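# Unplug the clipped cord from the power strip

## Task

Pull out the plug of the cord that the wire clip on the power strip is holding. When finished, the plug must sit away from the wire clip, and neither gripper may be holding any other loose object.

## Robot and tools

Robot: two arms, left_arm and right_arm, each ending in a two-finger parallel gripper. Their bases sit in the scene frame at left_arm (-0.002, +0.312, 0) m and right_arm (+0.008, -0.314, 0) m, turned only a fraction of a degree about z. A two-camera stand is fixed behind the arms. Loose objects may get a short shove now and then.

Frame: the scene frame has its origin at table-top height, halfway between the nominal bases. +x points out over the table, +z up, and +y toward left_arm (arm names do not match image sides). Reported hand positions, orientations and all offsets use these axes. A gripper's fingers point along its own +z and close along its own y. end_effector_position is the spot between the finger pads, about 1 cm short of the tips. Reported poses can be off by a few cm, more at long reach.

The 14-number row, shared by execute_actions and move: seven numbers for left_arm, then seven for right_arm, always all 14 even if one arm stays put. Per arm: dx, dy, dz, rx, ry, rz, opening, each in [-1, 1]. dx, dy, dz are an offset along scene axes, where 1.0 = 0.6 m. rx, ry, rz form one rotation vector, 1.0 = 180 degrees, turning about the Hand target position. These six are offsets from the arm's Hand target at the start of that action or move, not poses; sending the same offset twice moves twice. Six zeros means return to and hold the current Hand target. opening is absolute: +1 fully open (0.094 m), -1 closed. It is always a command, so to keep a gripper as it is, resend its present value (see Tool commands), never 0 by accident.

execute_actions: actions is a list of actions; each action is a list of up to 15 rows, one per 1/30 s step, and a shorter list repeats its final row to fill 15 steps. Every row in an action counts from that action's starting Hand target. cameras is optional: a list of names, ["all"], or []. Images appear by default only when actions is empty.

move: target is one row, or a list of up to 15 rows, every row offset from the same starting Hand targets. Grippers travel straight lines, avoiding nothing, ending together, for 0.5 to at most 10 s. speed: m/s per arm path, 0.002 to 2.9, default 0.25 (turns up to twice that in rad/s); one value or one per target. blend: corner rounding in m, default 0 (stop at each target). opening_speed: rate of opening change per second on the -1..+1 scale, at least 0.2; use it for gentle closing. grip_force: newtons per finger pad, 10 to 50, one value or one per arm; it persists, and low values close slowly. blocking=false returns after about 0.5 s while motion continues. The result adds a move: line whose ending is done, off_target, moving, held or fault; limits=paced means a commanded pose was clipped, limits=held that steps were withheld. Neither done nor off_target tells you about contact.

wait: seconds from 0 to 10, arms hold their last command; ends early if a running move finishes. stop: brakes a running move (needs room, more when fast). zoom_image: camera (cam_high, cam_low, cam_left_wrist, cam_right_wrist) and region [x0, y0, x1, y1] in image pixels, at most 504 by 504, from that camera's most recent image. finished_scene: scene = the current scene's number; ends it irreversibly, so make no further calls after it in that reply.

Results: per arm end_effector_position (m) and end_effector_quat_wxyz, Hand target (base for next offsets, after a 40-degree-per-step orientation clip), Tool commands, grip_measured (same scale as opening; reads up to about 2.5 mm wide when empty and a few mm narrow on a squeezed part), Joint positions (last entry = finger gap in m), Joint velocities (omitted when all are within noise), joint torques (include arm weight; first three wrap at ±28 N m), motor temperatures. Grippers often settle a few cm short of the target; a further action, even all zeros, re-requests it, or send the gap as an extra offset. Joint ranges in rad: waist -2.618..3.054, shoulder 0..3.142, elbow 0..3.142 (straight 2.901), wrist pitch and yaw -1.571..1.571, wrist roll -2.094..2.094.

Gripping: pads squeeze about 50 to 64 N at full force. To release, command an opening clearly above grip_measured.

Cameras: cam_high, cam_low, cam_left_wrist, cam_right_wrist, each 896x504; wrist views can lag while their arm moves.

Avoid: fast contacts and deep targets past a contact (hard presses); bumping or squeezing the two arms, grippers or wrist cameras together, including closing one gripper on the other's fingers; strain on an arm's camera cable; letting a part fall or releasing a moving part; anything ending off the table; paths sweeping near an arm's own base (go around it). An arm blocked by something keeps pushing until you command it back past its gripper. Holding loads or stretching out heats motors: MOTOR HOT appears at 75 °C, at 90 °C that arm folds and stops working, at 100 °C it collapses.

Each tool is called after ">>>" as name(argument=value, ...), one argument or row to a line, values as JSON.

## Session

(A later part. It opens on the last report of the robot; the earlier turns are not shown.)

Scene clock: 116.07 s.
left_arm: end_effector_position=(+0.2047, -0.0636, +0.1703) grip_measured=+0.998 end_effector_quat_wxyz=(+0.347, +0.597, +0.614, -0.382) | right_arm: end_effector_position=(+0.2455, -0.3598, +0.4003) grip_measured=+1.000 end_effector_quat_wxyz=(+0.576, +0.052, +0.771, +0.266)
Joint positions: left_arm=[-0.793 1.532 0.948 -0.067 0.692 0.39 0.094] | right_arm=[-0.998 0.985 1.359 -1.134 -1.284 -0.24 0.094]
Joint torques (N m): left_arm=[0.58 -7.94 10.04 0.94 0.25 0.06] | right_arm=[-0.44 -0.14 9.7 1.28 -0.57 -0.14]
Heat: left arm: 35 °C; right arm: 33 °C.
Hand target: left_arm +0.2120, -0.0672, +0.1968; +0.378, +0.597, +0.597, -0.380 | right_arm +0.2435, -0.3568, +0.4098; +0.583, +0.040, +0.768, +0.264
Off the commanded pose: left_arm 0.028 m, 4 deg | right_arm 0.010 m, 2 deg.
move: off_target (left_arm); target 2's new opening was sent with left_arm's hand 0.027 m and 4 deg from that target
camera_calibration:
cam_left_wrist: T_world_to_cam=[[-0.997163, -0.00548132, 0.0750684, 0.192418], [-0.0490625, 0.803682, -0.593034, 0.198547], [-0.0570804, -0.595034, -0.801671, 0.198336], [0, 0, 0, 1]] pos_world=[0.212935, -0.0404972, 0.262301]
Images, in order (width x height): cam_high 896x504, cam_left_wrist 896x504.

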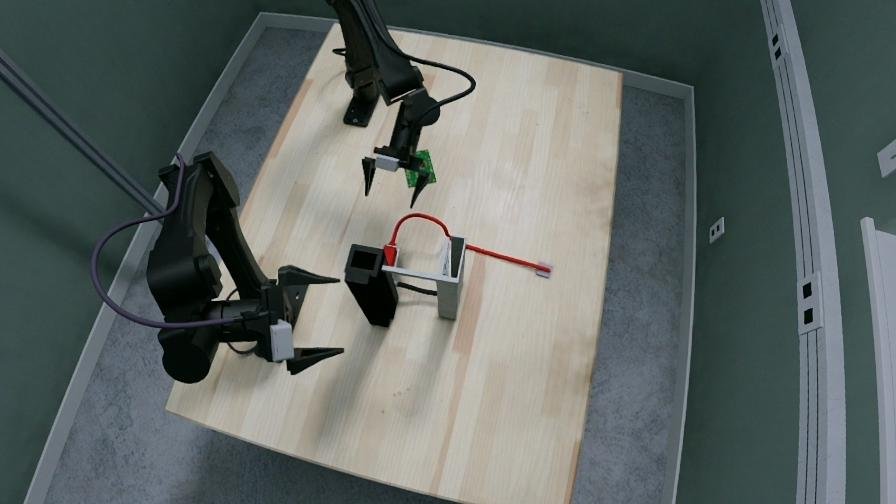

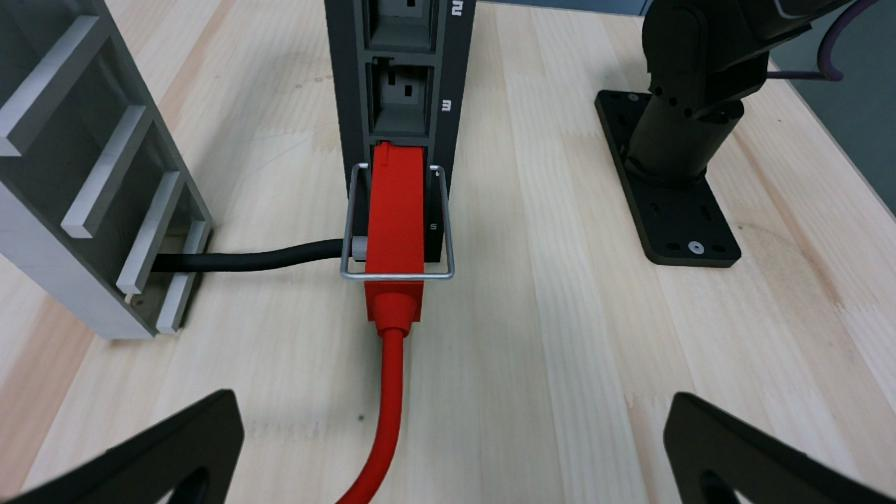

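>>> move(
  target=[
    [-0.01,-0.055,-0.142,-0.14,0,0,-1,0,0,0,0,0,0,1],
    [-0.01,-0.17,-0.142,-0.14,0,0,-1,0,0,0,0,0,0,1],
    [-0.01,-0.17,-0.08,-0.16,0,0,-1,0,0,0,0,0,0,1],
  ],
  speed=0.15,
  cameras=["cam_left_wrist","cam_high"],
)

>>> zoom_image(
  camera="cam_high",
  region=[330, 190, 490, 340],
)

Scene clock: 132.47 s.
left_arm: end_effector_position=(+0.2032, -0.1552, +0.1038) grip_measured=-0.983 end_effector_quat_wxyz=(+0.472, +0.490, +0.527, -0.508) | right_arm: end_effector_position=(+0.2455, -0.3598, +0.4003) grip_measured=+1.000 end_effector_quat_wxyz=(+0.576, +0.052, +0.771, +0.266)
Joint positions: left_arm=[-0.947 2.162 0.827 1.29 0.618 -0.047 0.001] | right_arm=[-0.998 0.985 1.359 -1.134 -1.284 -0.24 0.094]
Joint torques (N m): left_arm=[-1.22 -12.27 8.47 1.38 -0.13 -0.01] | right_arm=[-0.49 -0.13 9.69 1.29 -0.57 -0.16]
Heat: left arm: 34 °C; right arm: 33 °C.
Hand target: left_arm +0.2060, -0.1692, +0.1486; +0.514, +0.485, +0.484, -0.516 | right_arm +0.2435, -0.3568, +0.4098; +0.583, +0.040, +0.768, +0.264
Off the commanded pose: left_arm 0.047 m, 7 deg | right_arm 0.010 m, 2 deg.
move: off_target (left_arm)
camera_calibration:
cam_left_wrist: T_world_to_cam=[[-0.995439, -0.00202411, 0.0953797, 0.193545], [-0.0853952, 0.464635, -0.881375, 0.217299], [-0.0425328, -0.8855, -0.462689, 0.0072018], [0, 0, 0, 1]] pos_world=[0.211525, -0.0941959, 0.176394]
Images, in order (width x height): cam_high 896x504, cam_left_wrist 896x504.

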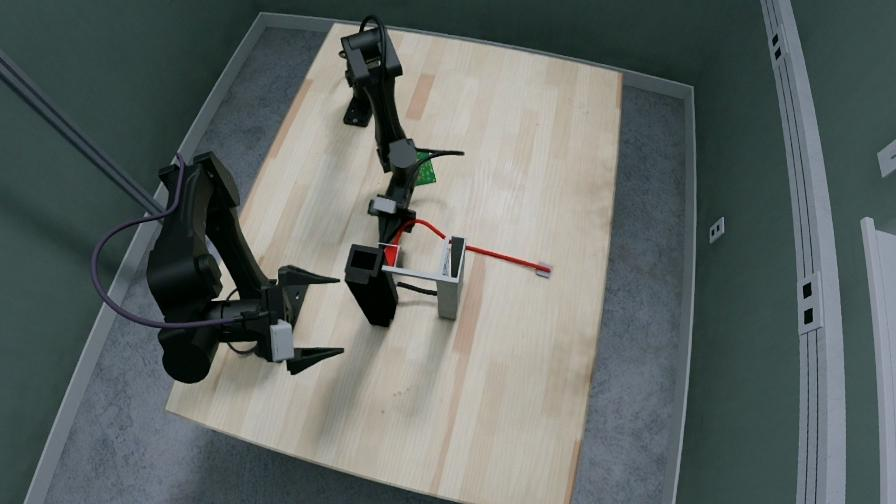

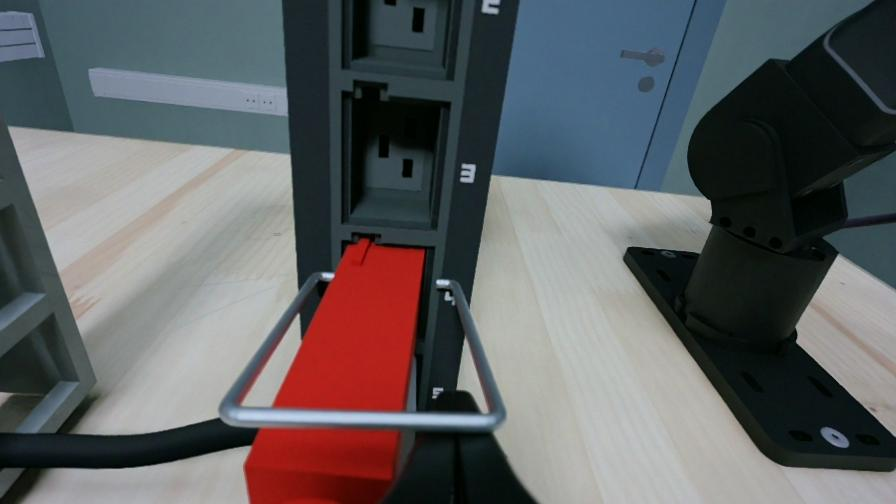

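Scaled by 3.150 from the camera's 896x504 image, which has a finer 1280x720 frame.

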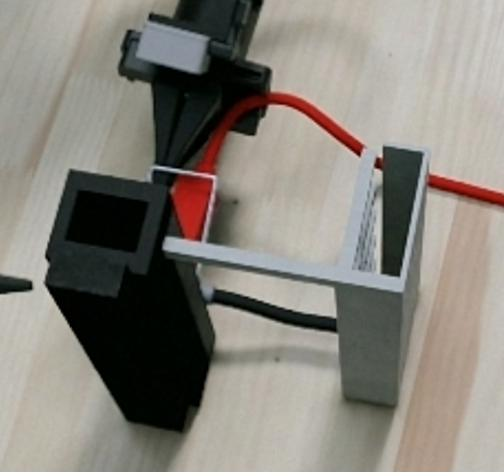

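>>> move(
  target=[0,-0.01,0.085,-0.04,0,0,-1,0,0,0,0,0,0,1],
  speed=0.12,
  cameras=["cam_left_wrist"],
)

Scene clock: 135.47 s.
left_arm: end_effector_position=(+0.2055, -0.1580, +0.1246) grip_measured=-0.983 end_effector_quat_wxyz=(+0.471, +0.459, +0.536, -0.529) | right_arm: end_effector_position=(+0.2455, -0.3598, +0.4003) grip_measured=+1.000 end_effector_quat_wxyz=(+0.576, +0.052, +0.771, +0.266)
Joint positions: left_arm=[-0.954 2.128 0.834 1.3 0.592 -0.137 0.001] | right_arm=[-0.998 0.985 1.359 -1.134 -1.284 -0.24 0.094]
Joint torques (N m): left_arm=[-1.74 -13.41 10.44 1.97 -0.11 0.09] | right_arm=[-0.5 -0.12 9.7 1.29 -0.57 -0.13]
Heat: left arm: 34 °C; right arm: 33 °C.
Hand target: left_arm +0.2059, -0.1752, +0.1997; +0.544, +0.452, +0.450, -0.545 | right_arm +0.2435, -0.3568, +0.4098; +0.583, +0.040, +0.768, +0.264
Off the commanded pose: left_arm 0.077 m, 13 deg | right_arm 0.010 m, 2 deg.
move: off_target (left_arm)
camera_calibration:
cam_left_wrist: T_world_to_cam=[[-0.987623, -0.0167888, 0.155943, 0.182335], [-0.148219, 0.425068, -0.892944, 0.24527], [-0.0512948, -0.905006, -0.422295, 0.00801431], [0, 0, 0, 1]] pos_world=[0.216843, -0.0939422, 0.193963]
Images, in order (width x height): cam_left_wrist 896x504.

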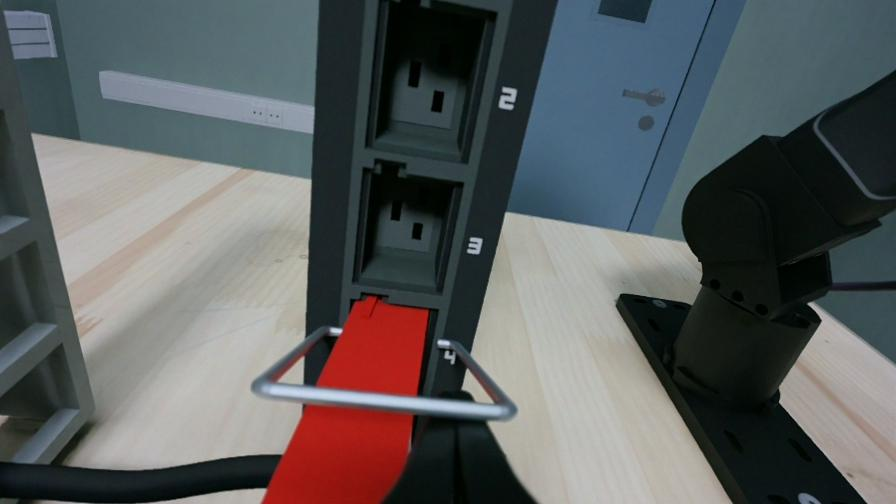

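>>> move(
  target=[0,-0.02,0.06,0,0,0,-1,0,0,0,0,0,0,1],
  speed=0.12,
  cameras=["cam_left_wrist"],
)

Scene clock: 138.87 s.
left_arm: end_effector_position=(+0.2094, -0.1609, +0.1340) grip_measured=-0.983 end_effector_quat_wxyz=(+0.451, +0.453, +0.569, -0.517) | right_arm: end_effector_position=(+0.2455, -0.3597, +0.4003) grip_measured=+1.000 end_effector_quat_wxyz=(+0.576, +0.052, +0.771, +0.266)
Joint positions: left_arm=[-0.961 2.04 0.853 1.118 0.559 -0.144 0.001] | right_arm=[-0.998 0.985 1.359 -1.135 -1.284 -0.24 0.094]
Joint torques (N m): left_arm=[-2.59 -14.26 13.24 2.3 0.08 0.18] | right_arm=[-0.5 -0.1 9.7 1.27 -0.57 -0.14]
Heat: left arm: 36 °C; right arm: 33 °C.
Hand target: left_arm +0.2061, -0.1871, +0.2357; +0.544, +0.451, +0.450, -0.545 | right_arm +0.2435, -0.3568, +0.4098; +0.583, +0.040, +0.768, +0.264
Off the commanded pose: left_arm 0.105 m, 18 deg | right_arm 0.010 m, 2 deg.
move: off_target (left_arm)
camera_calibration:
cam_left_wrist: T_world_to_cam=[[-0.977956, -0.0542644, 0.201635, 0.170542], [-0.202941, 0.474333, -0.856635, 0.269997], [-0.0491574, -0.878672, -0.474889, 0.0205029], [0, 0, 0, 1]] pos_world=[0.222584, -0.100798, 0.206638]
Images, in order (width x height): cam_left_wrist 896x504.

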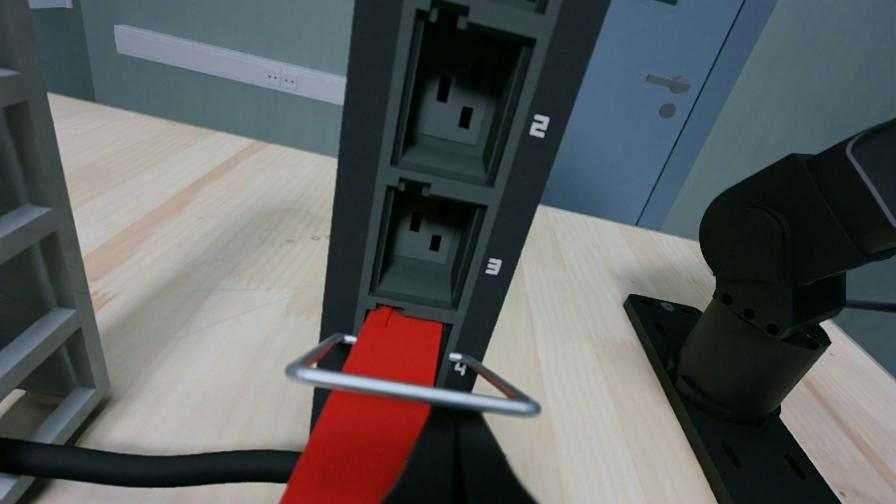

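>>> move(
  target=[0,-0.03,0.06,0,0,0,-1,0,0,0,0,0,0,1],
  speed=0.1,
  cameras=["cam_left_wrist"],
)

Scene clock: 142.53 s.
left_arm: end_effector_position=(+0.2112, -0.1645, +0.1397) grip_measured=-0.983 end_effector_quat_wxyz=(+0.423, +0.452, +0.606, -0.500) | right_arm: end_effector_position=(+0.2455, -0.3597, +0.4003) grip_measured=+1.000 end_effector_quat_wxyz=(+0.576, +0.052, +0.771, +0.266)
Joint positions: left_arm=[-0.971 1.963 0.895 0.903 0.528 -0.144 0.001] | right_arm=[-0.998 0.985 1.359 -1.135 -1.284 -0.24 0.094]
Joint torques (N m): left_arm=[-3.67 -14.76 15.97 2.81 0.19 0.23] | right_arm=[-0.5 -0.12 9.66 1.28 -0.56 -0.14]
Heat: left arm: 37 °C; right arm: 33 °C.
Hand target: left_arm +0.2060, -0.2052, +0.2717; +0.544, +0.452, +0.450, -0.545 | right_arm +0.2435, -0.3568, +0.4098; +0.583, +0.040, +0.768, +0.264
Off the commanded pose: left_arm 0.138 m, 23 deg | right_arm 0.010 m, 2 deg.
move: off_target (left_arm)
camera_calibration:
cam_left_wrist: T_world_to_cam=[[-0.96503, -0.0921986, 0.245391, 0.155849], [-0.255718, 0.537039, -0.803864, 0.29104], [-0.0576694, -0.838504, -0.541836, 0.0378203], [0, 0, 0, 1]] pos_world=[0.227004, -0.110219, 0.216205]
Images, in order (width x height): cam_left_wrist 896x504.

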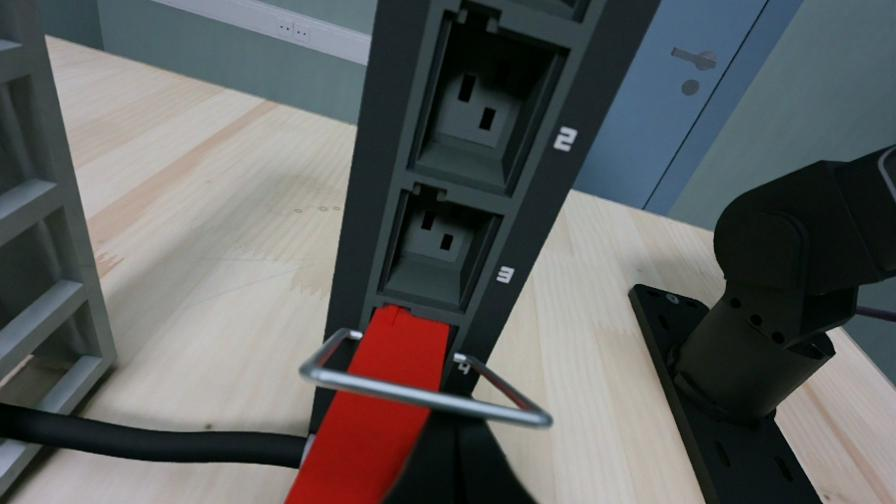

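>>> move(
  target=[
    [0,0.075,-0.215,0,0,0,-1,0,0,0,0,0,0,1],
    [0,0.19,-0.215,0.04,0,0,-1,0,0,0,0,0,0,1],
    [0.037,0.19,-0.205,0.05,0,0,-1,0,0,0,0,0,0,1],
  ],
  speed=0.2,
  cameras=["cam_left_wrist","cam_high"],
)

>>> zoom_image(
  camera="cam_high",
  region=[330, 190, 490, 340],
)

Scene clock: 151.20 s.
left_arm: end_effector_position=(+0.2258, -0.0885, +0.1285) grip_measured=-0.983 end_effector_quat_wxyz=(+0.486, +0.489, +0.516, -0.509) | right_arm: end_effector_position=(+0.2455, -0.3597, +0.4003) grip_measured=+1.000 end_effector_quat_wxyz=(+0.576, +0.052, +0.771, +0.266)
Joint positions: left_arm=[-0.767 2.015 0.668 1.333 0.793 -0.04 0.001] | right_arm=[-0.998 0.985 1.359 -1.135 -1.284 -0.24 0.094]
Joint torques (N m): left_arm=[0.24 -9.57 5.7 1.19 0.09 0.06] | right_arm=[-0.5 -0.14 9.7 1.29 -0.58 -0.14]
Motor temperatures (°C): left_arm=[24 32 30 42 22 21 24] | right_arm=[23 25 33 28 24 24 25]
Heat: left arm: 42 °C; right arm: 33 °C.
Hand target: left_arm +0.2282, -0.0912, +0.1488; +0.507, +0.493, +0.492, -0.508 | right_arm +0.2435, -0.3568, +0.4098; +0.583, +0.040, +0.768, +0.264
Off the commanded pose: left_arm 0.021 m, 4 deg | right_arm 0.010 m, 2 deg.
move: off_target (left_arm)
camera_calibration:
cam_left_wrist: T_world_to_cam=[[-0.997334, -0.00397797, 0.0728691, 0.216898], [-0.0671552, 0.440856, -0.895062, 0.205595], [-0.0285642, -0.897569, -0.439947, 0.0714601], [0, 0, 0, 1]] pos_world=[0.232168, -0.0256345, 0.199654]
Images, in order (width x height): cam_high 896x504, cam_left_wrist 896x504.

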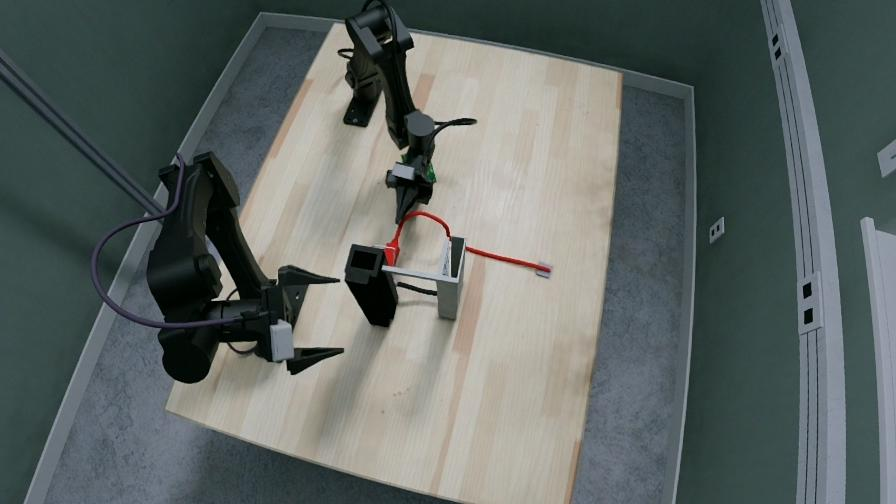

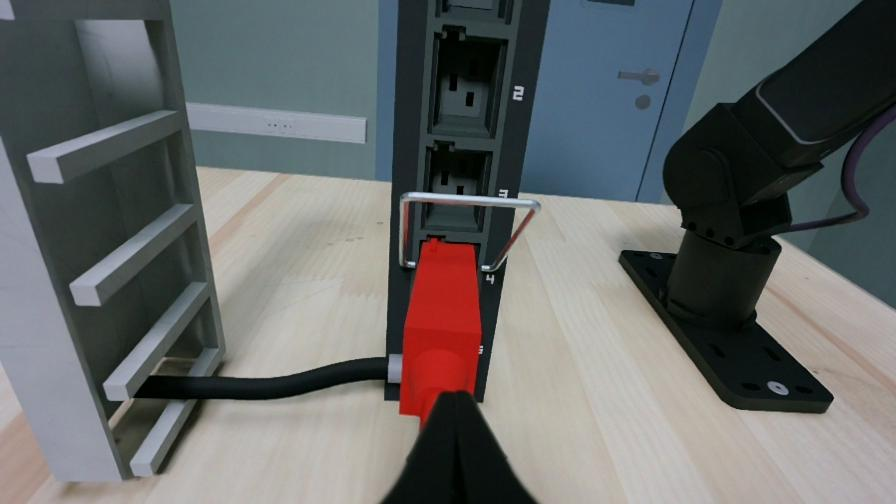

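Scaled by 3.150 from the camera's 896x504 image, which has a finer 1280x720 frame.

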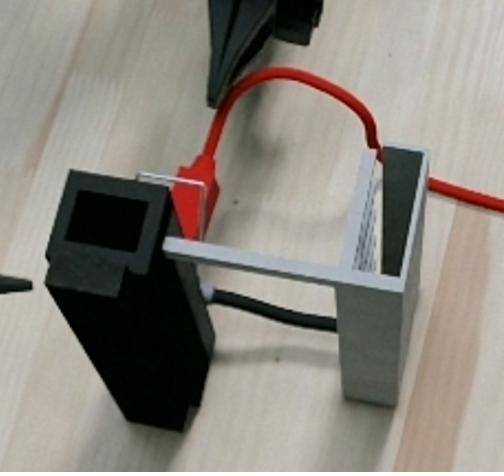

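>>> move(
  target=[
    [0.0013,-0.011,0.012,0.16,0,0,0.15,0,0,0,0,0,0,1],
    [0.0013,-0.126,-0.055,0.16,0,0,0.15,0,0,0,0,0,0,1],
  ],
  speed=0.15,
  cameras=["cam_left_wrist","cam_high"],
)

>>> zoom_image(
  camera="cam_high",
  region=[330, 190, 490, 340],
)

Scene clock: 166.07 s.
left_arm: end_effector_position=(+0.2230, -0.1561, +0.1022) grip_measured=+0.148 end_effector_quat_wxyz=(+0.349, +0.605, +0.614, -0.368) | right_arm: end_effector_position=(+0.2455, -0.3597, +0.4003) grip_measured=+1.000 end_effector_quat_wxyz=(+0.576, +0.052, +0.771, +0.266)
Joint positions: left_arm=[-0.934 1.938 1.134 0.194 0.557 0.321 0.054] | right_arm=[-0.998 0.985 1.359 -1.135 -1.284 -0.24 0.094]
Joint torques (N m): left_arm=[-0.27 -8.27 9.29 1.17 0.17 -0.04] | right_arm=[-0.49 -0.18 9.7 1.29 -0.58 -0.17]
Motor temperatures (°C): left_arm=[24 32 29 37 22 21 24] | right_arm=[23 25 33 28 24 24 25]
Heat: left arm: 37 °C; right arm: 33 °C.
Hand target: left_arm +0.2290, -0.1668, +0.1157; +0.368, +0.603, +0.603, -0.370 | right_arm +0.2435, -0.3568, +0.4098; +0.583, +0.040, +0.768, +0.264
Off the commanded pose: left_arm 0.018 m, 3 deg | right_arm 0.010 m, 2 deg.
move: off_target (left_arm)
camera_calibration:
cam_left_wrist: T_world_to_cam=[[-0.998758, -0.00710785, 0.049311, 0.218039], [-0.0342885, 0.81613, -0.57685, 0.2304], [-0.036144, -0.577824, -0.81536, 0.08901], [0, 0, 0, 1]] pos_world=[0.228886, -0.135054, 0.19473]
Images, in order (width x height): cam_high 896x504, cam_left_wrist 896x504.

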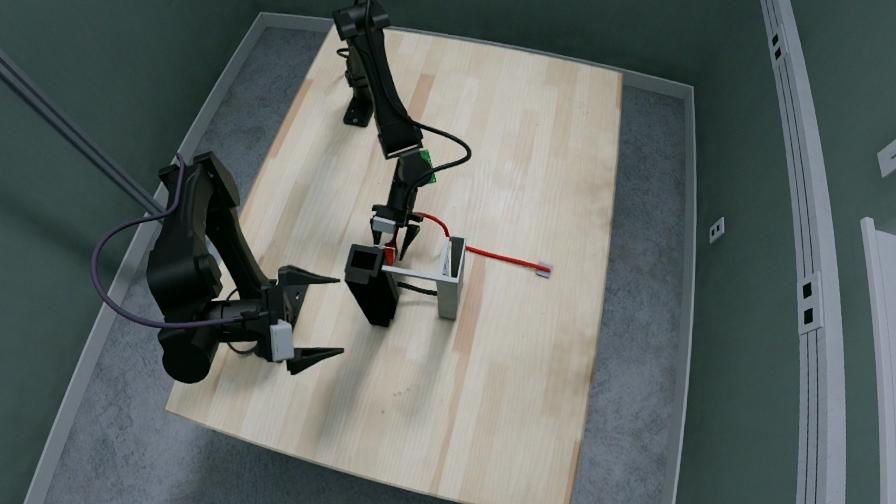

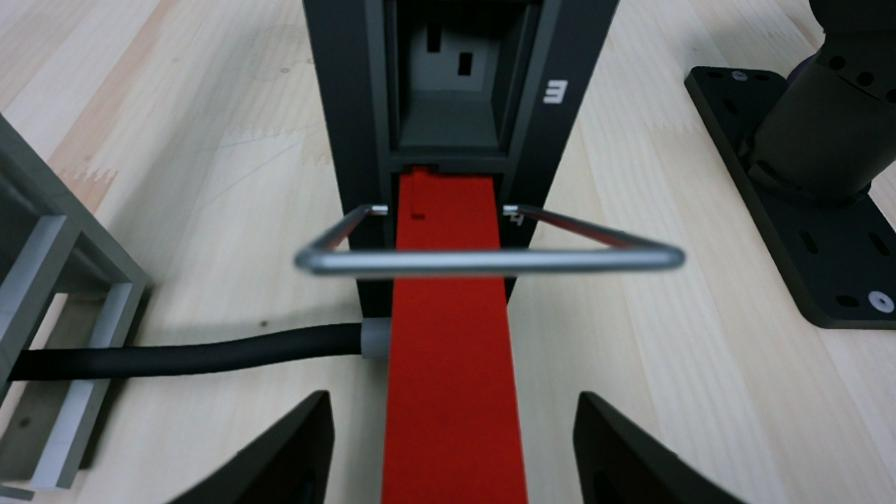

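Scaled by 3.150 from the camera's 896x504 image, which has a finer 1280x720 frame.

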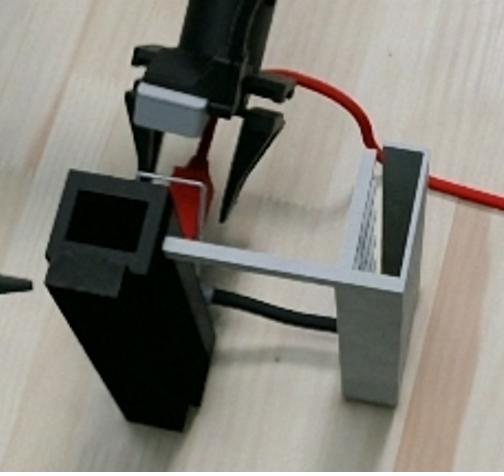

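>>> move(
  target=[
    [0,-0.008,-0.03,0,0,0,0.15,0,0,0,0,0,0,1],
    [0,-0.008,-0.03,0,0,0,-1,0,0,0,0,0,0,1],
  ],
  speed=0.1,
  opening_speed=1.0,
  cameras=["cam_left_wrist"],
)

Scene clock: 171.00 s.
left_arm: end_effector_position=(+0.2240, -0.1640, +0.0921) grip_measured=-0.474 end_effector_quat_wxyz=(+0.357, +0.606, +0.607, -0.371) | right_arm: end_effector_position=(+0.2455, -0.3597, +0.4003) grip_measured=+1.000 end_effector_quat_wxyz=(+0.576, +0.052, +0.771, +0.266)
Joint positions: left_arm=[-0.942 1.984 1.134 0.262 0.557 0.317 0.025] | right_arm=[-0.998 0.985 1.359 -1.135 -1.284 -0.24 0.094]
Joint torques (N m): left_arm=[-0.23 -8.1 8.25 1.14 0.09 -0.04] | right_arm=[-0.46 -0.14 9.68 1.29 -0.58 -0.13]
Heat: left arm: 36 °C; right arm: 33 °C.
Hand target: left_arm +0.2290, -0.1716, +0.0977; +0.368, +0.603, +0.603, -0.370 | right_arm +0.2435, -0.3568, +0.4098; +0.583, +0.040, +0.768, +0.264
Off the commanded pose: left_arm 0.011 m, 1 deg | right_arm 0.010 m, 2 deg.
move: off_target (left_arm); target 2's new opening was sent with left_arm's hand 0.011 m and 2 deg from that target
camera_calibration:
cam_left_wrist: T_world_to_cam=[[-0.999243, -0.00101308, 0.0388949, 0.221518], [-0.0238484, 0.805806, -0.591699, 0.228399], [-0.0307423, -0.592178, -0.80522, 0.0718089], [0, 0, 0, 1]] pos_world=[0.229005, -0.141297, 0.184349]
Images, in order (width x height): cam_left_wrist 896x504.

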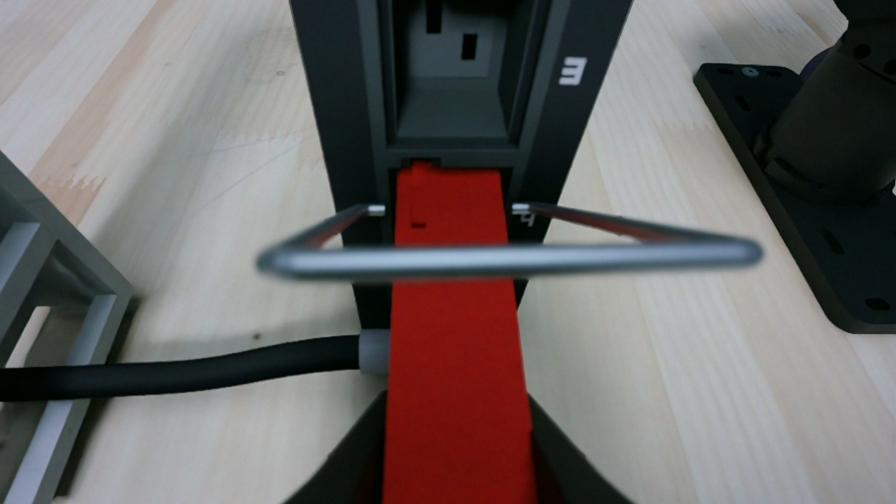

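>>> move(
  target=[0,0.1,0.01,0,0,0,-1,0,0,0,0,0,0,1],
  speed=0.1,
  cameras=["cam_left_wrist"],
)

Scene clock: 179.13 s.
left_arm: end_effector_position=(+0.2311, -0.1103, +0.0828) grip_measured=-0.475 end_effector_quat_wxyz=(+0.348, +0.600, +0.623, -0.362) | right_arm: end_effector_position=(+0.2455, -0.3597, +0.4003) grip_measured=+1.000 end_effector_quat_wxyz=(+0.576, +0.052, +0.771, +0.266)
Joint positions: left_arm=[-0.847 1.877 0.972 0.255 0.61 0.371 0.025] | right_arm=[-0.998 0.985 1.359 -1.135 -1.284 -0.24 0.094]
Joint torques (N m): left_arm=[0.14 -11.32 5.04 1.13 0.44 0.06] | right_arm=[-0.42 -0.13 9.73 1.28 -0.58 -0.15]
Heat: left arm: 36 °C; right arm: 33 °C.
Hand target: left_arm +0.2291, -0.1116, +0.1038; +0.368, +0.603, +0.603, -0.370 | right_arm +0.2435, -0.3568, +0.4098; +0.583, +0.040, +0.768, +0.264
Off the commanded pose: left_arm 0.021 m, 3 deg | right_arm 0.010 m, 2 deg.
move: off_target (left_arm)
camera_calibration:
cam_left_wrist: T_world_to_cam=[[-0.99814, -0.0274623, 0.0544335, 0.224605], [-0.0535579, 0.821562, -0.567598, 0.186406], [-0.029133, -0.569457, -0.821505, 0.0998682], [0, 0, 0, 1]] pos_world=[0.23708, -0.0901053, 0.17562]
Images, in order (width x height): cam_left_wrist 896x504.

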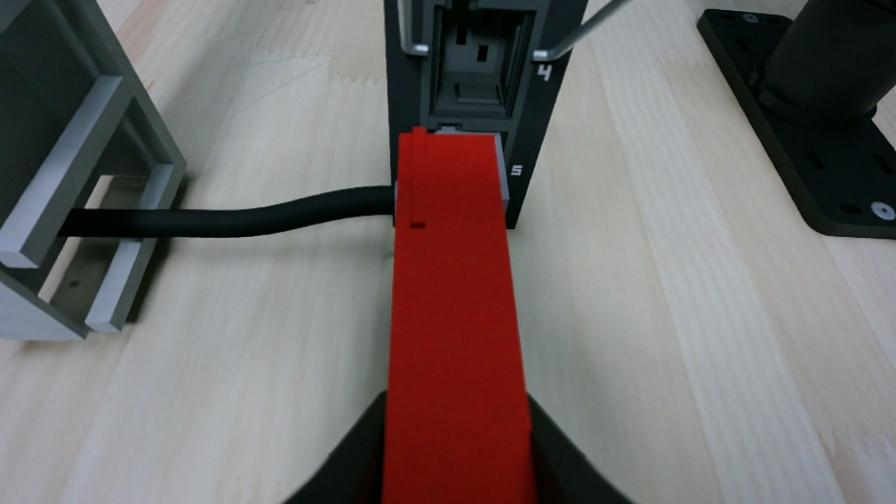

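>>> move(
  target=[
    [0,0.085,0,0,0,0,-1,0,0,0,0,0,0,1],
    [0,0.085,-0.088,0,0,0,-1,0,0,0,0,0,0,1],
  ],
  speed=0.12,
  blend=[0.02,0],
  cameras=["cam_left_wrist","cam_low"],
)

>>> zoom_image(
  camera="cam_low",
  region=[400, 200, 580, 360],
)

Scene clock: 184.47 s.
left_arm: end_effector_position=(+0.2283, -0.0593, +0.0451) grip_measured=-0.475 end_effector_quat_wxyz=(+0.358, +0.603, +0.614, -0.363) | right_arm: end_effector_position=(+0.2455, -0.3597, +0.4003) grip_measured=+1.000 end_effector_quat_wxyz=(+0.576, +0.052, +0.771, +0.266)
Joint positions: left_arm=[-0.745 1.874 0.752 0.446 0.694 0.458 0.025] | right_arm=[-0.998 0.985 1.359 -1.135 -1.284 -0.24 0.094]
Joint torques (N m): left_arm=[0.64 -7.24 4.41 1.2 0.52 0.01] | right_arm=[-0.44 -0.16 9.68 1.28 -0.59 -0.14]
Heat: left arm: 36 °C; right arm: 34 °C.
Hand target: left_arm +0.2291, -0.0606, +0.0509; +0.368, +0.603, +0.603, -0.370 | right_arm +0.2435, -0.3568, +0.4098; +0.583, +0.040, +0.768, +0.264
Off the commanded pose: left_arm 0.006 m, 2 deg | right_arm 0.010 m, 2 deg.
move: done
camera_calibration:
cam_left_wrist: T_world_to_cam=[[-0.999213, -0.0201865, 0.0341333, 0.22688], [-0.0362992, 0.81216, -0.582305, 0.119091], [-0.0159669, -0.583086, -0.812254, 0.093628], [0, 0, 0, 1]] pos_world=[0.232519, -0.0375476, 0.137653]
Images, in order (width x height): cam_low 896x504, cam_left_wrist 896x504.

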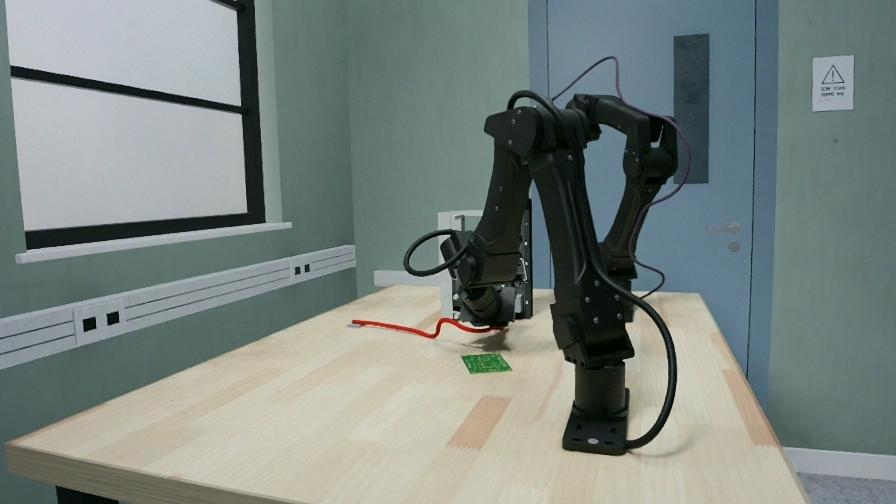

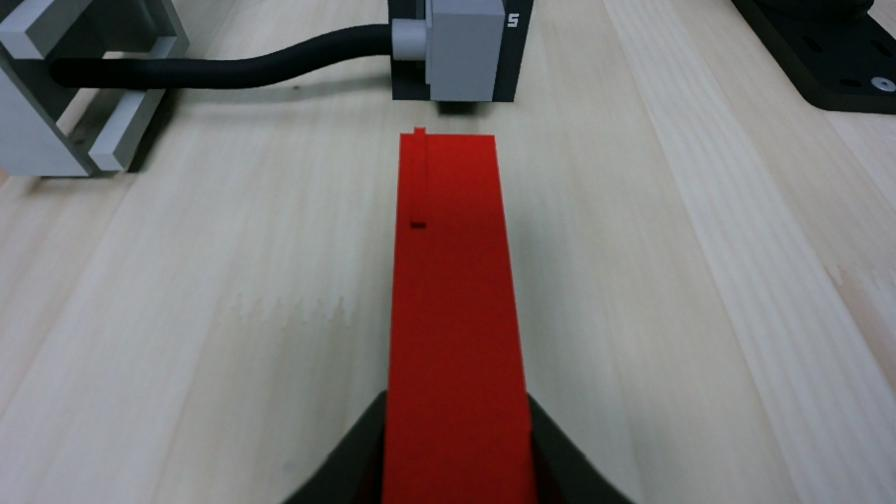

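Scaled by 2.800 from the camera's 896x504 image, which has a finer 1280x720 frame.

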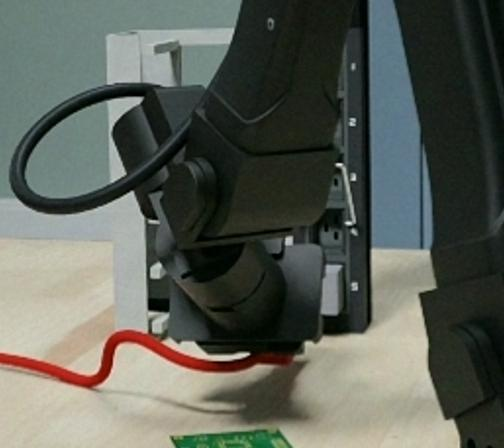

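>>> move(
  target=[0,0,-0.047,0,0,0,-1,0,0,0,0,0,0,1],
  speed=0.04,
  cameras=["cam_left_wrist"],
)

Scene clock: 189.77 s.
left_arm: end_effector_position=(+0.2290, -0.0624, +0.0250) grip_measured=-0.475 end_effector_quat_wxyz=(+0.366, +0.604, +0.605, -0.368) | right_arm: end_effector_position=(+0.2455, -0.3597, +0.4003) grip_measured=+1.000 end_effector_quat_wxyz=(+0.576, +0.052, +0.771, +0.266)
Joint positions: left_arm=[-0.745 1.968 0.735 0.581 0.707 0.458 0.025] | right_arm=[-0.998 0.985 1.359 -1.135 -1.284 -0.24 0.094]
Joint torques (N m): left_arm=[0.62 -6.75 3.49 1.15 0.37 0] | right_arm=[-0.43 -0.09 9.69 1.28 -0.57 -0.14]
Heat: left arm: 36 °C; right arm: 34 °C.
Hand target: left_arm +0.2291, -0.0606, +0.0227; +0.368, +0.603, +0.603, -0.370 | right_arm +0.2435, -0.3568, +0.4098; +0.583, +0.040, +0.768, +0.264
Off the commanded pose: left_arm 0.003 m, 0 deg | right_arm 0.010 m, 2 deg.
move: done
camera_calibration:
cam_left_wrist: T_world_to_cam=[[-0.99971, -0.00903026, 0.022326, 0.22931], [-0.020638, 0.799025, -0.600943, 0.105999], [-0.0124123, -0.60123, -0.79898, 0.073214], [0, 0, 0, 1]] pos_world=[0.23234, -0.0386066, 0.117076]
Images, in order (width x height): cam_left_wrist 896x504.

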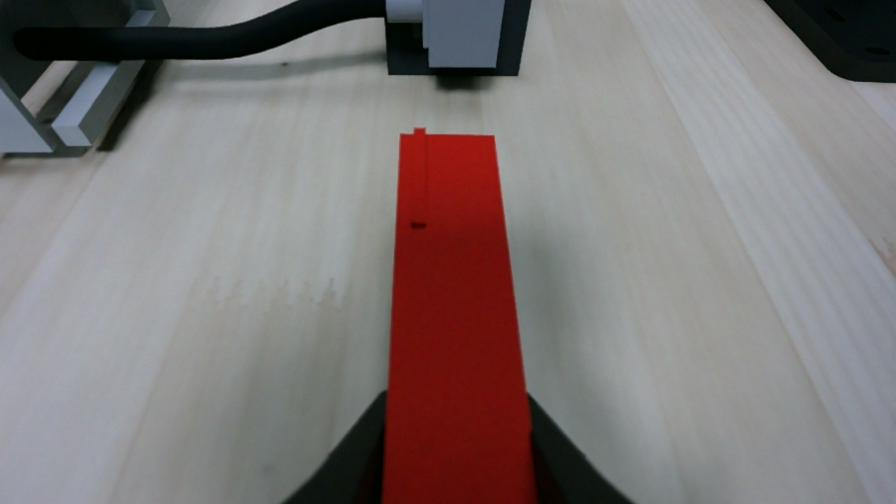

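Still slightly above, perhaps. Lower more.

>>> move(
  target=[0,0,-0.03,0,0,0,-1,0,0,0,0,0,0,1],
  speed=0.04,
  cameras=["cam_low","cam_left_wrist"],
)

>>> zoom_image(
  camera="cam_low",
  region=[440, 290, 540, 370],
)

Scene clock: 194.57 s.
left_arm: end_effector_position=(+0.2291, -0.0681, +0.0251) grip_measured=-0.476 end_effector_quat_wxyz=(+0.387, +0.607, +0.580, -0.382) | right_arm: end_effector_position=(+0.2455, -0.3597, +0.4003) grip_measured=+1.000 end_effector_quat_wxyz=(+0.576, +0.052, +0.771, +0.266)
Joint positions: left_arm=[-0.742 2.018 0.729 0.699 0.747 0.456 0.025] | right_arm=[-0.998 0.985 1.359 -1.135 -1.284 -0.24 0.094]
Joint torques (N m): left_arm=[0.39 -5.63 2.85 0.81 -0.08 0.02] | right_arm=[-0.49 -0.2 9.7 1.28 -0.56 -0.12]
Heat: left arm: 35 °C; right arm: 34 °C.
Hand target: left_arm +0.2290, -0.0606, +0.0047; +0.368, +0.603, +0.603, -0.370 | right_arm +0.2435, -0.3568, +0.4098; +0.583, +0.040, +0.768, +0.264
Off the commanded pose: left_arm 0.022 m, 4 deg | right_arm 0.010 m, 2 deg.
move: off_target (left_arm)
camera_calibration:
cam_left_wrist: T_world_to_cam=[[-0.999777, 0.0202939, -0.00580078, 0.231992], [0.019227, 0.762289, -0.646951, 0.100143], [-0.0087073, -0.646918, -0.76251, 0.0650562], [0, 0, 0, 1]] pos_world=[0.230581, -0.0389602, 0.115739]
Images, in order (width x height): cam_low 896x504, cam_left_wrist 896x504.

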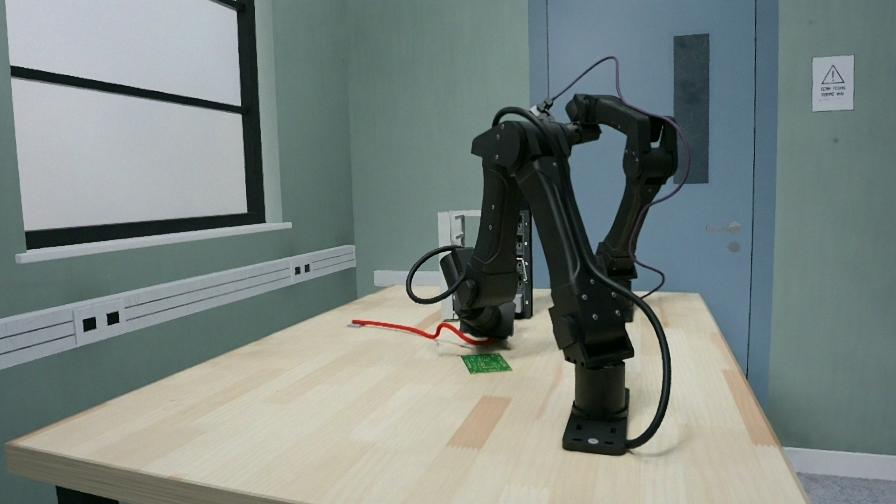

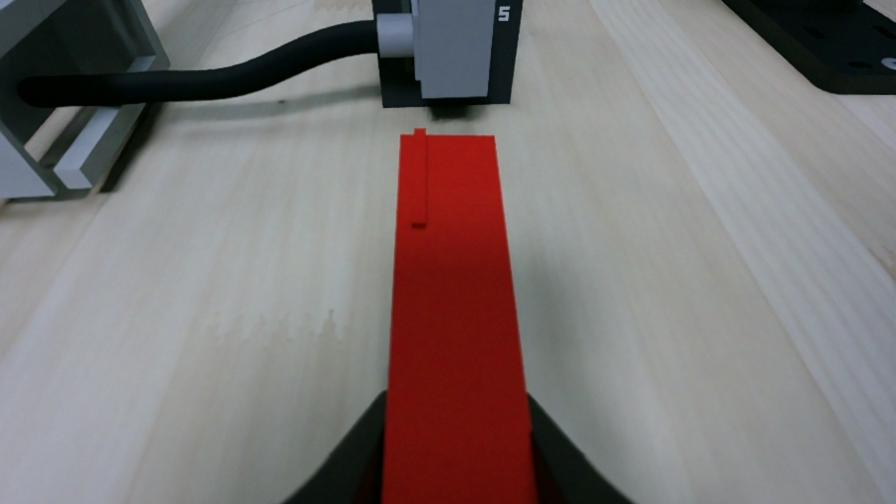

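Scaled by 5.040 from the camera's 896x504 image, which has a finer 1280x720 frame.

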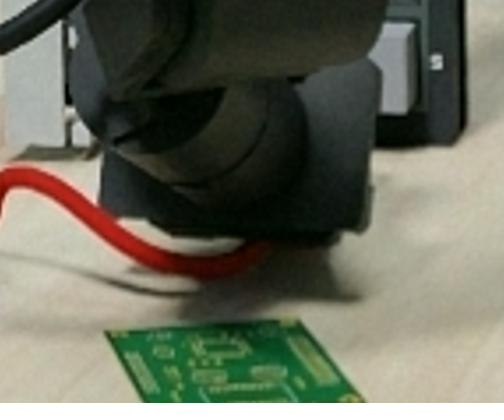

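>>> move(
  target=[
    [0,-0.008,0.02,-0.02,0,0,-1,0,0,0,0,0,0,1],
    [0,-0.008,0.02,-0.02,0,0,0.1,0,0,0,0,0,0,1],
    [0,0.03,0.2,-0.02,0,0,0.1,0,0,0,0,0,0,1],
  ],
  speed=0.15,
  opening_speed=0.8,
  cameras=["all"],
)

>>> zoom_image(
  camera="cam_high",
  region=[330, 190, 490, 340],
)

Scene clock: 202.10 s.
left_arm: end_effector_position=(+0.2230, -0.0381, +0.1039) grip_measured=+0.098 end_effector_quat_wxyz=(+0.365, +0.588, +0.610, -0.386) | right_arm: end_effector_position=(+0.2455, -0.3597, +0.4003) grip_measured=+1.000 end_effector_quat_wxyz=(+0.576, +0.052, +0.771, +0.266)
Joint positions: left_arm=[-0.689 1.651 0.741 0.258 0.772 0.444 0.052] | right_arm=[-0.998 0.985 1.359 -1.135 -1.284 -0.24 0.094]
Joint torques (N m): left_arm=[0.68 -7.8 8.31 0.92 0.49 0.05] | right_arm=[-0.5 -0.1 9.72 1.3 -0.59 -0.15]
Heat: left arm: 35 °C; right arm: 34 °C.
Hand target: left_arm +0.2290, -0.0425, +0.1246; +0.387, +0.591, +0.591, -0.389 | right_arm +0.2435, -0.3568, +0.4098; +0.583, +0.040, +0.768, +0.264
Off the commanded pose: left_arm 0.022 m, 3 deg | right_arm 0.010 m, 2 deg.
move: off_target (left_arm)
camera_calibration:
cam_left_wrist: T_world_to_cam=[[-0.997895, -0.0187381, 0.062082, 0.216851], [-0.0533747, 0.78104, -0.622196, 0.142765], [-0.0368298, -0.6242, -0.780396, 0.153467], [0, 0, 0, 1]] pos_world=[0.229666, -0.0116472, 0.19513]
cam_right_wrist: T_world_to_cam=[[0.240959, -0.853127, -0.462723, -0.180642], [-0.689717, 0.184903, -0.700073, 0.555845], [0.68281, 0.487837, -0.543862, 0.314685], [0, 0, 0, 1]] pos_world=[0.212033, -0.410404, 0.47669]

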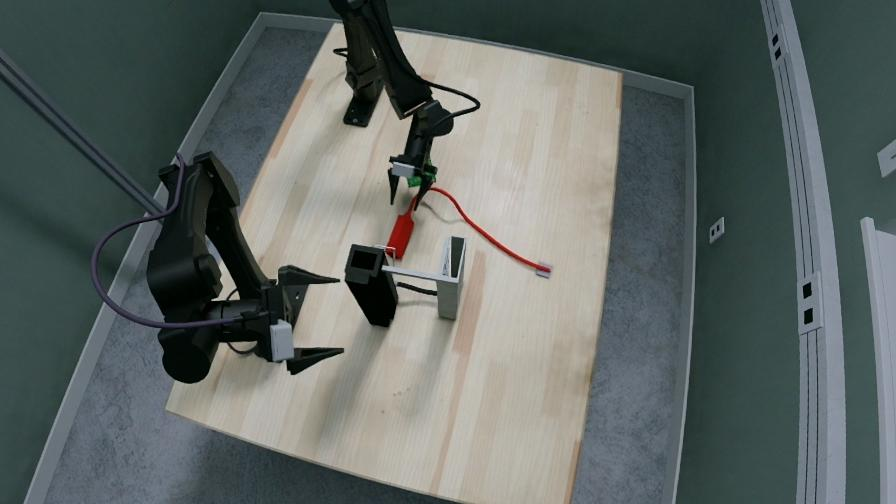

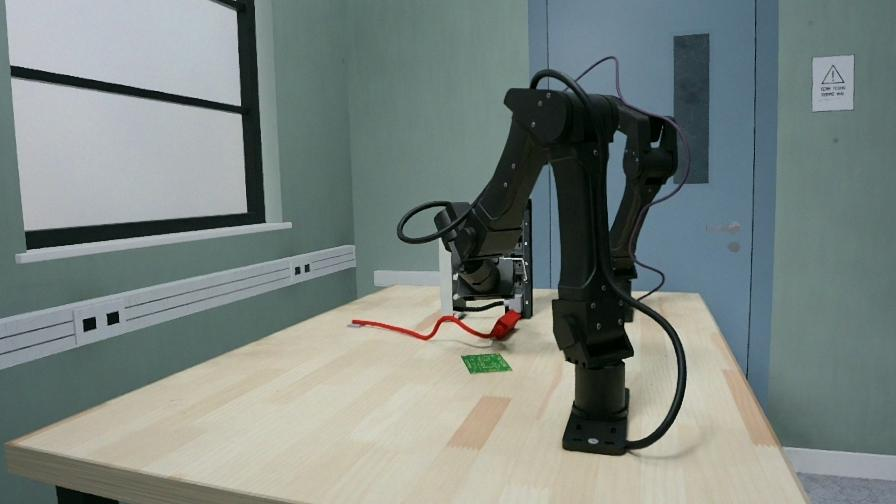

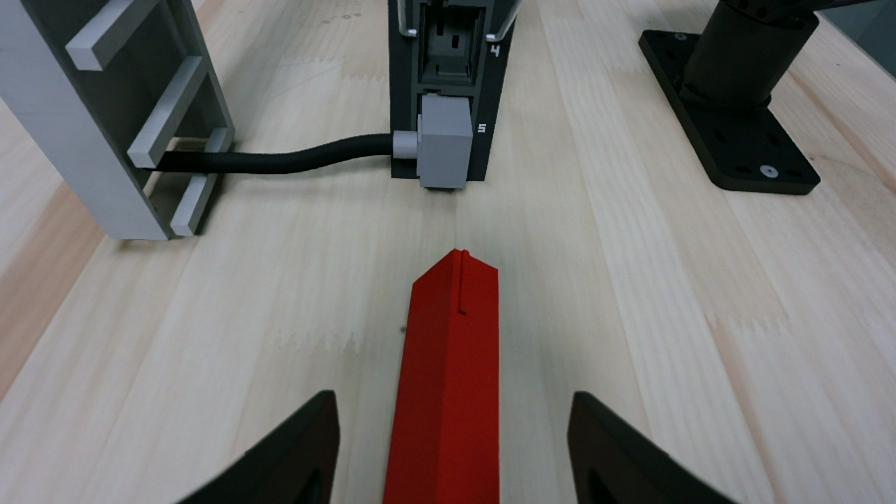

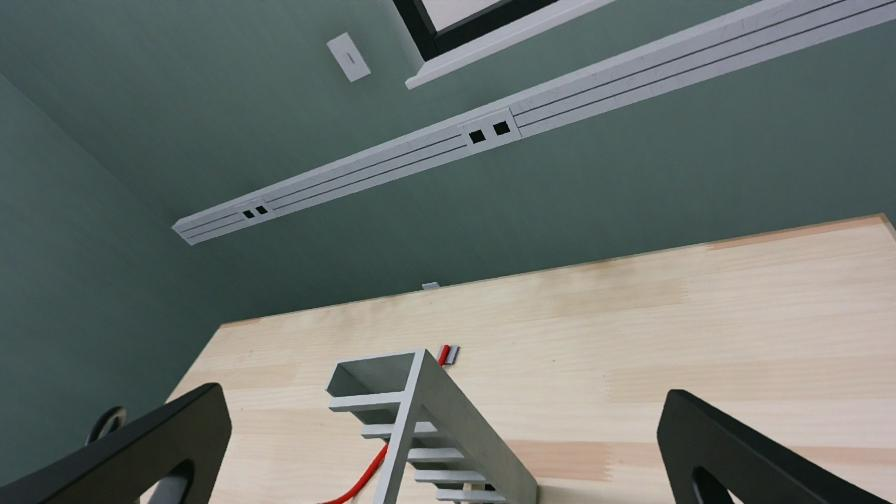

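Scaled by 3.150 from the camera's 896x504 image, which has a finer 1280x720 frame.

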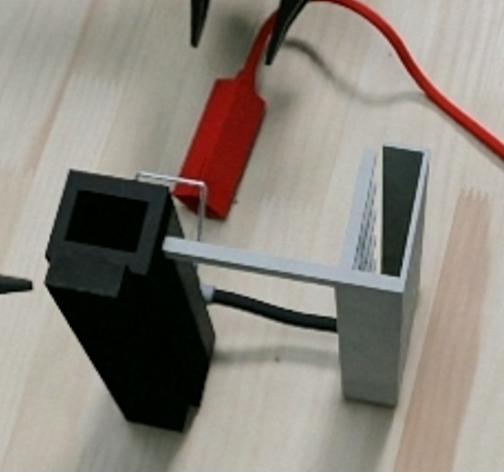

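>>> finished_scene(
  scene=2,
)

The scene is finished: the task was done.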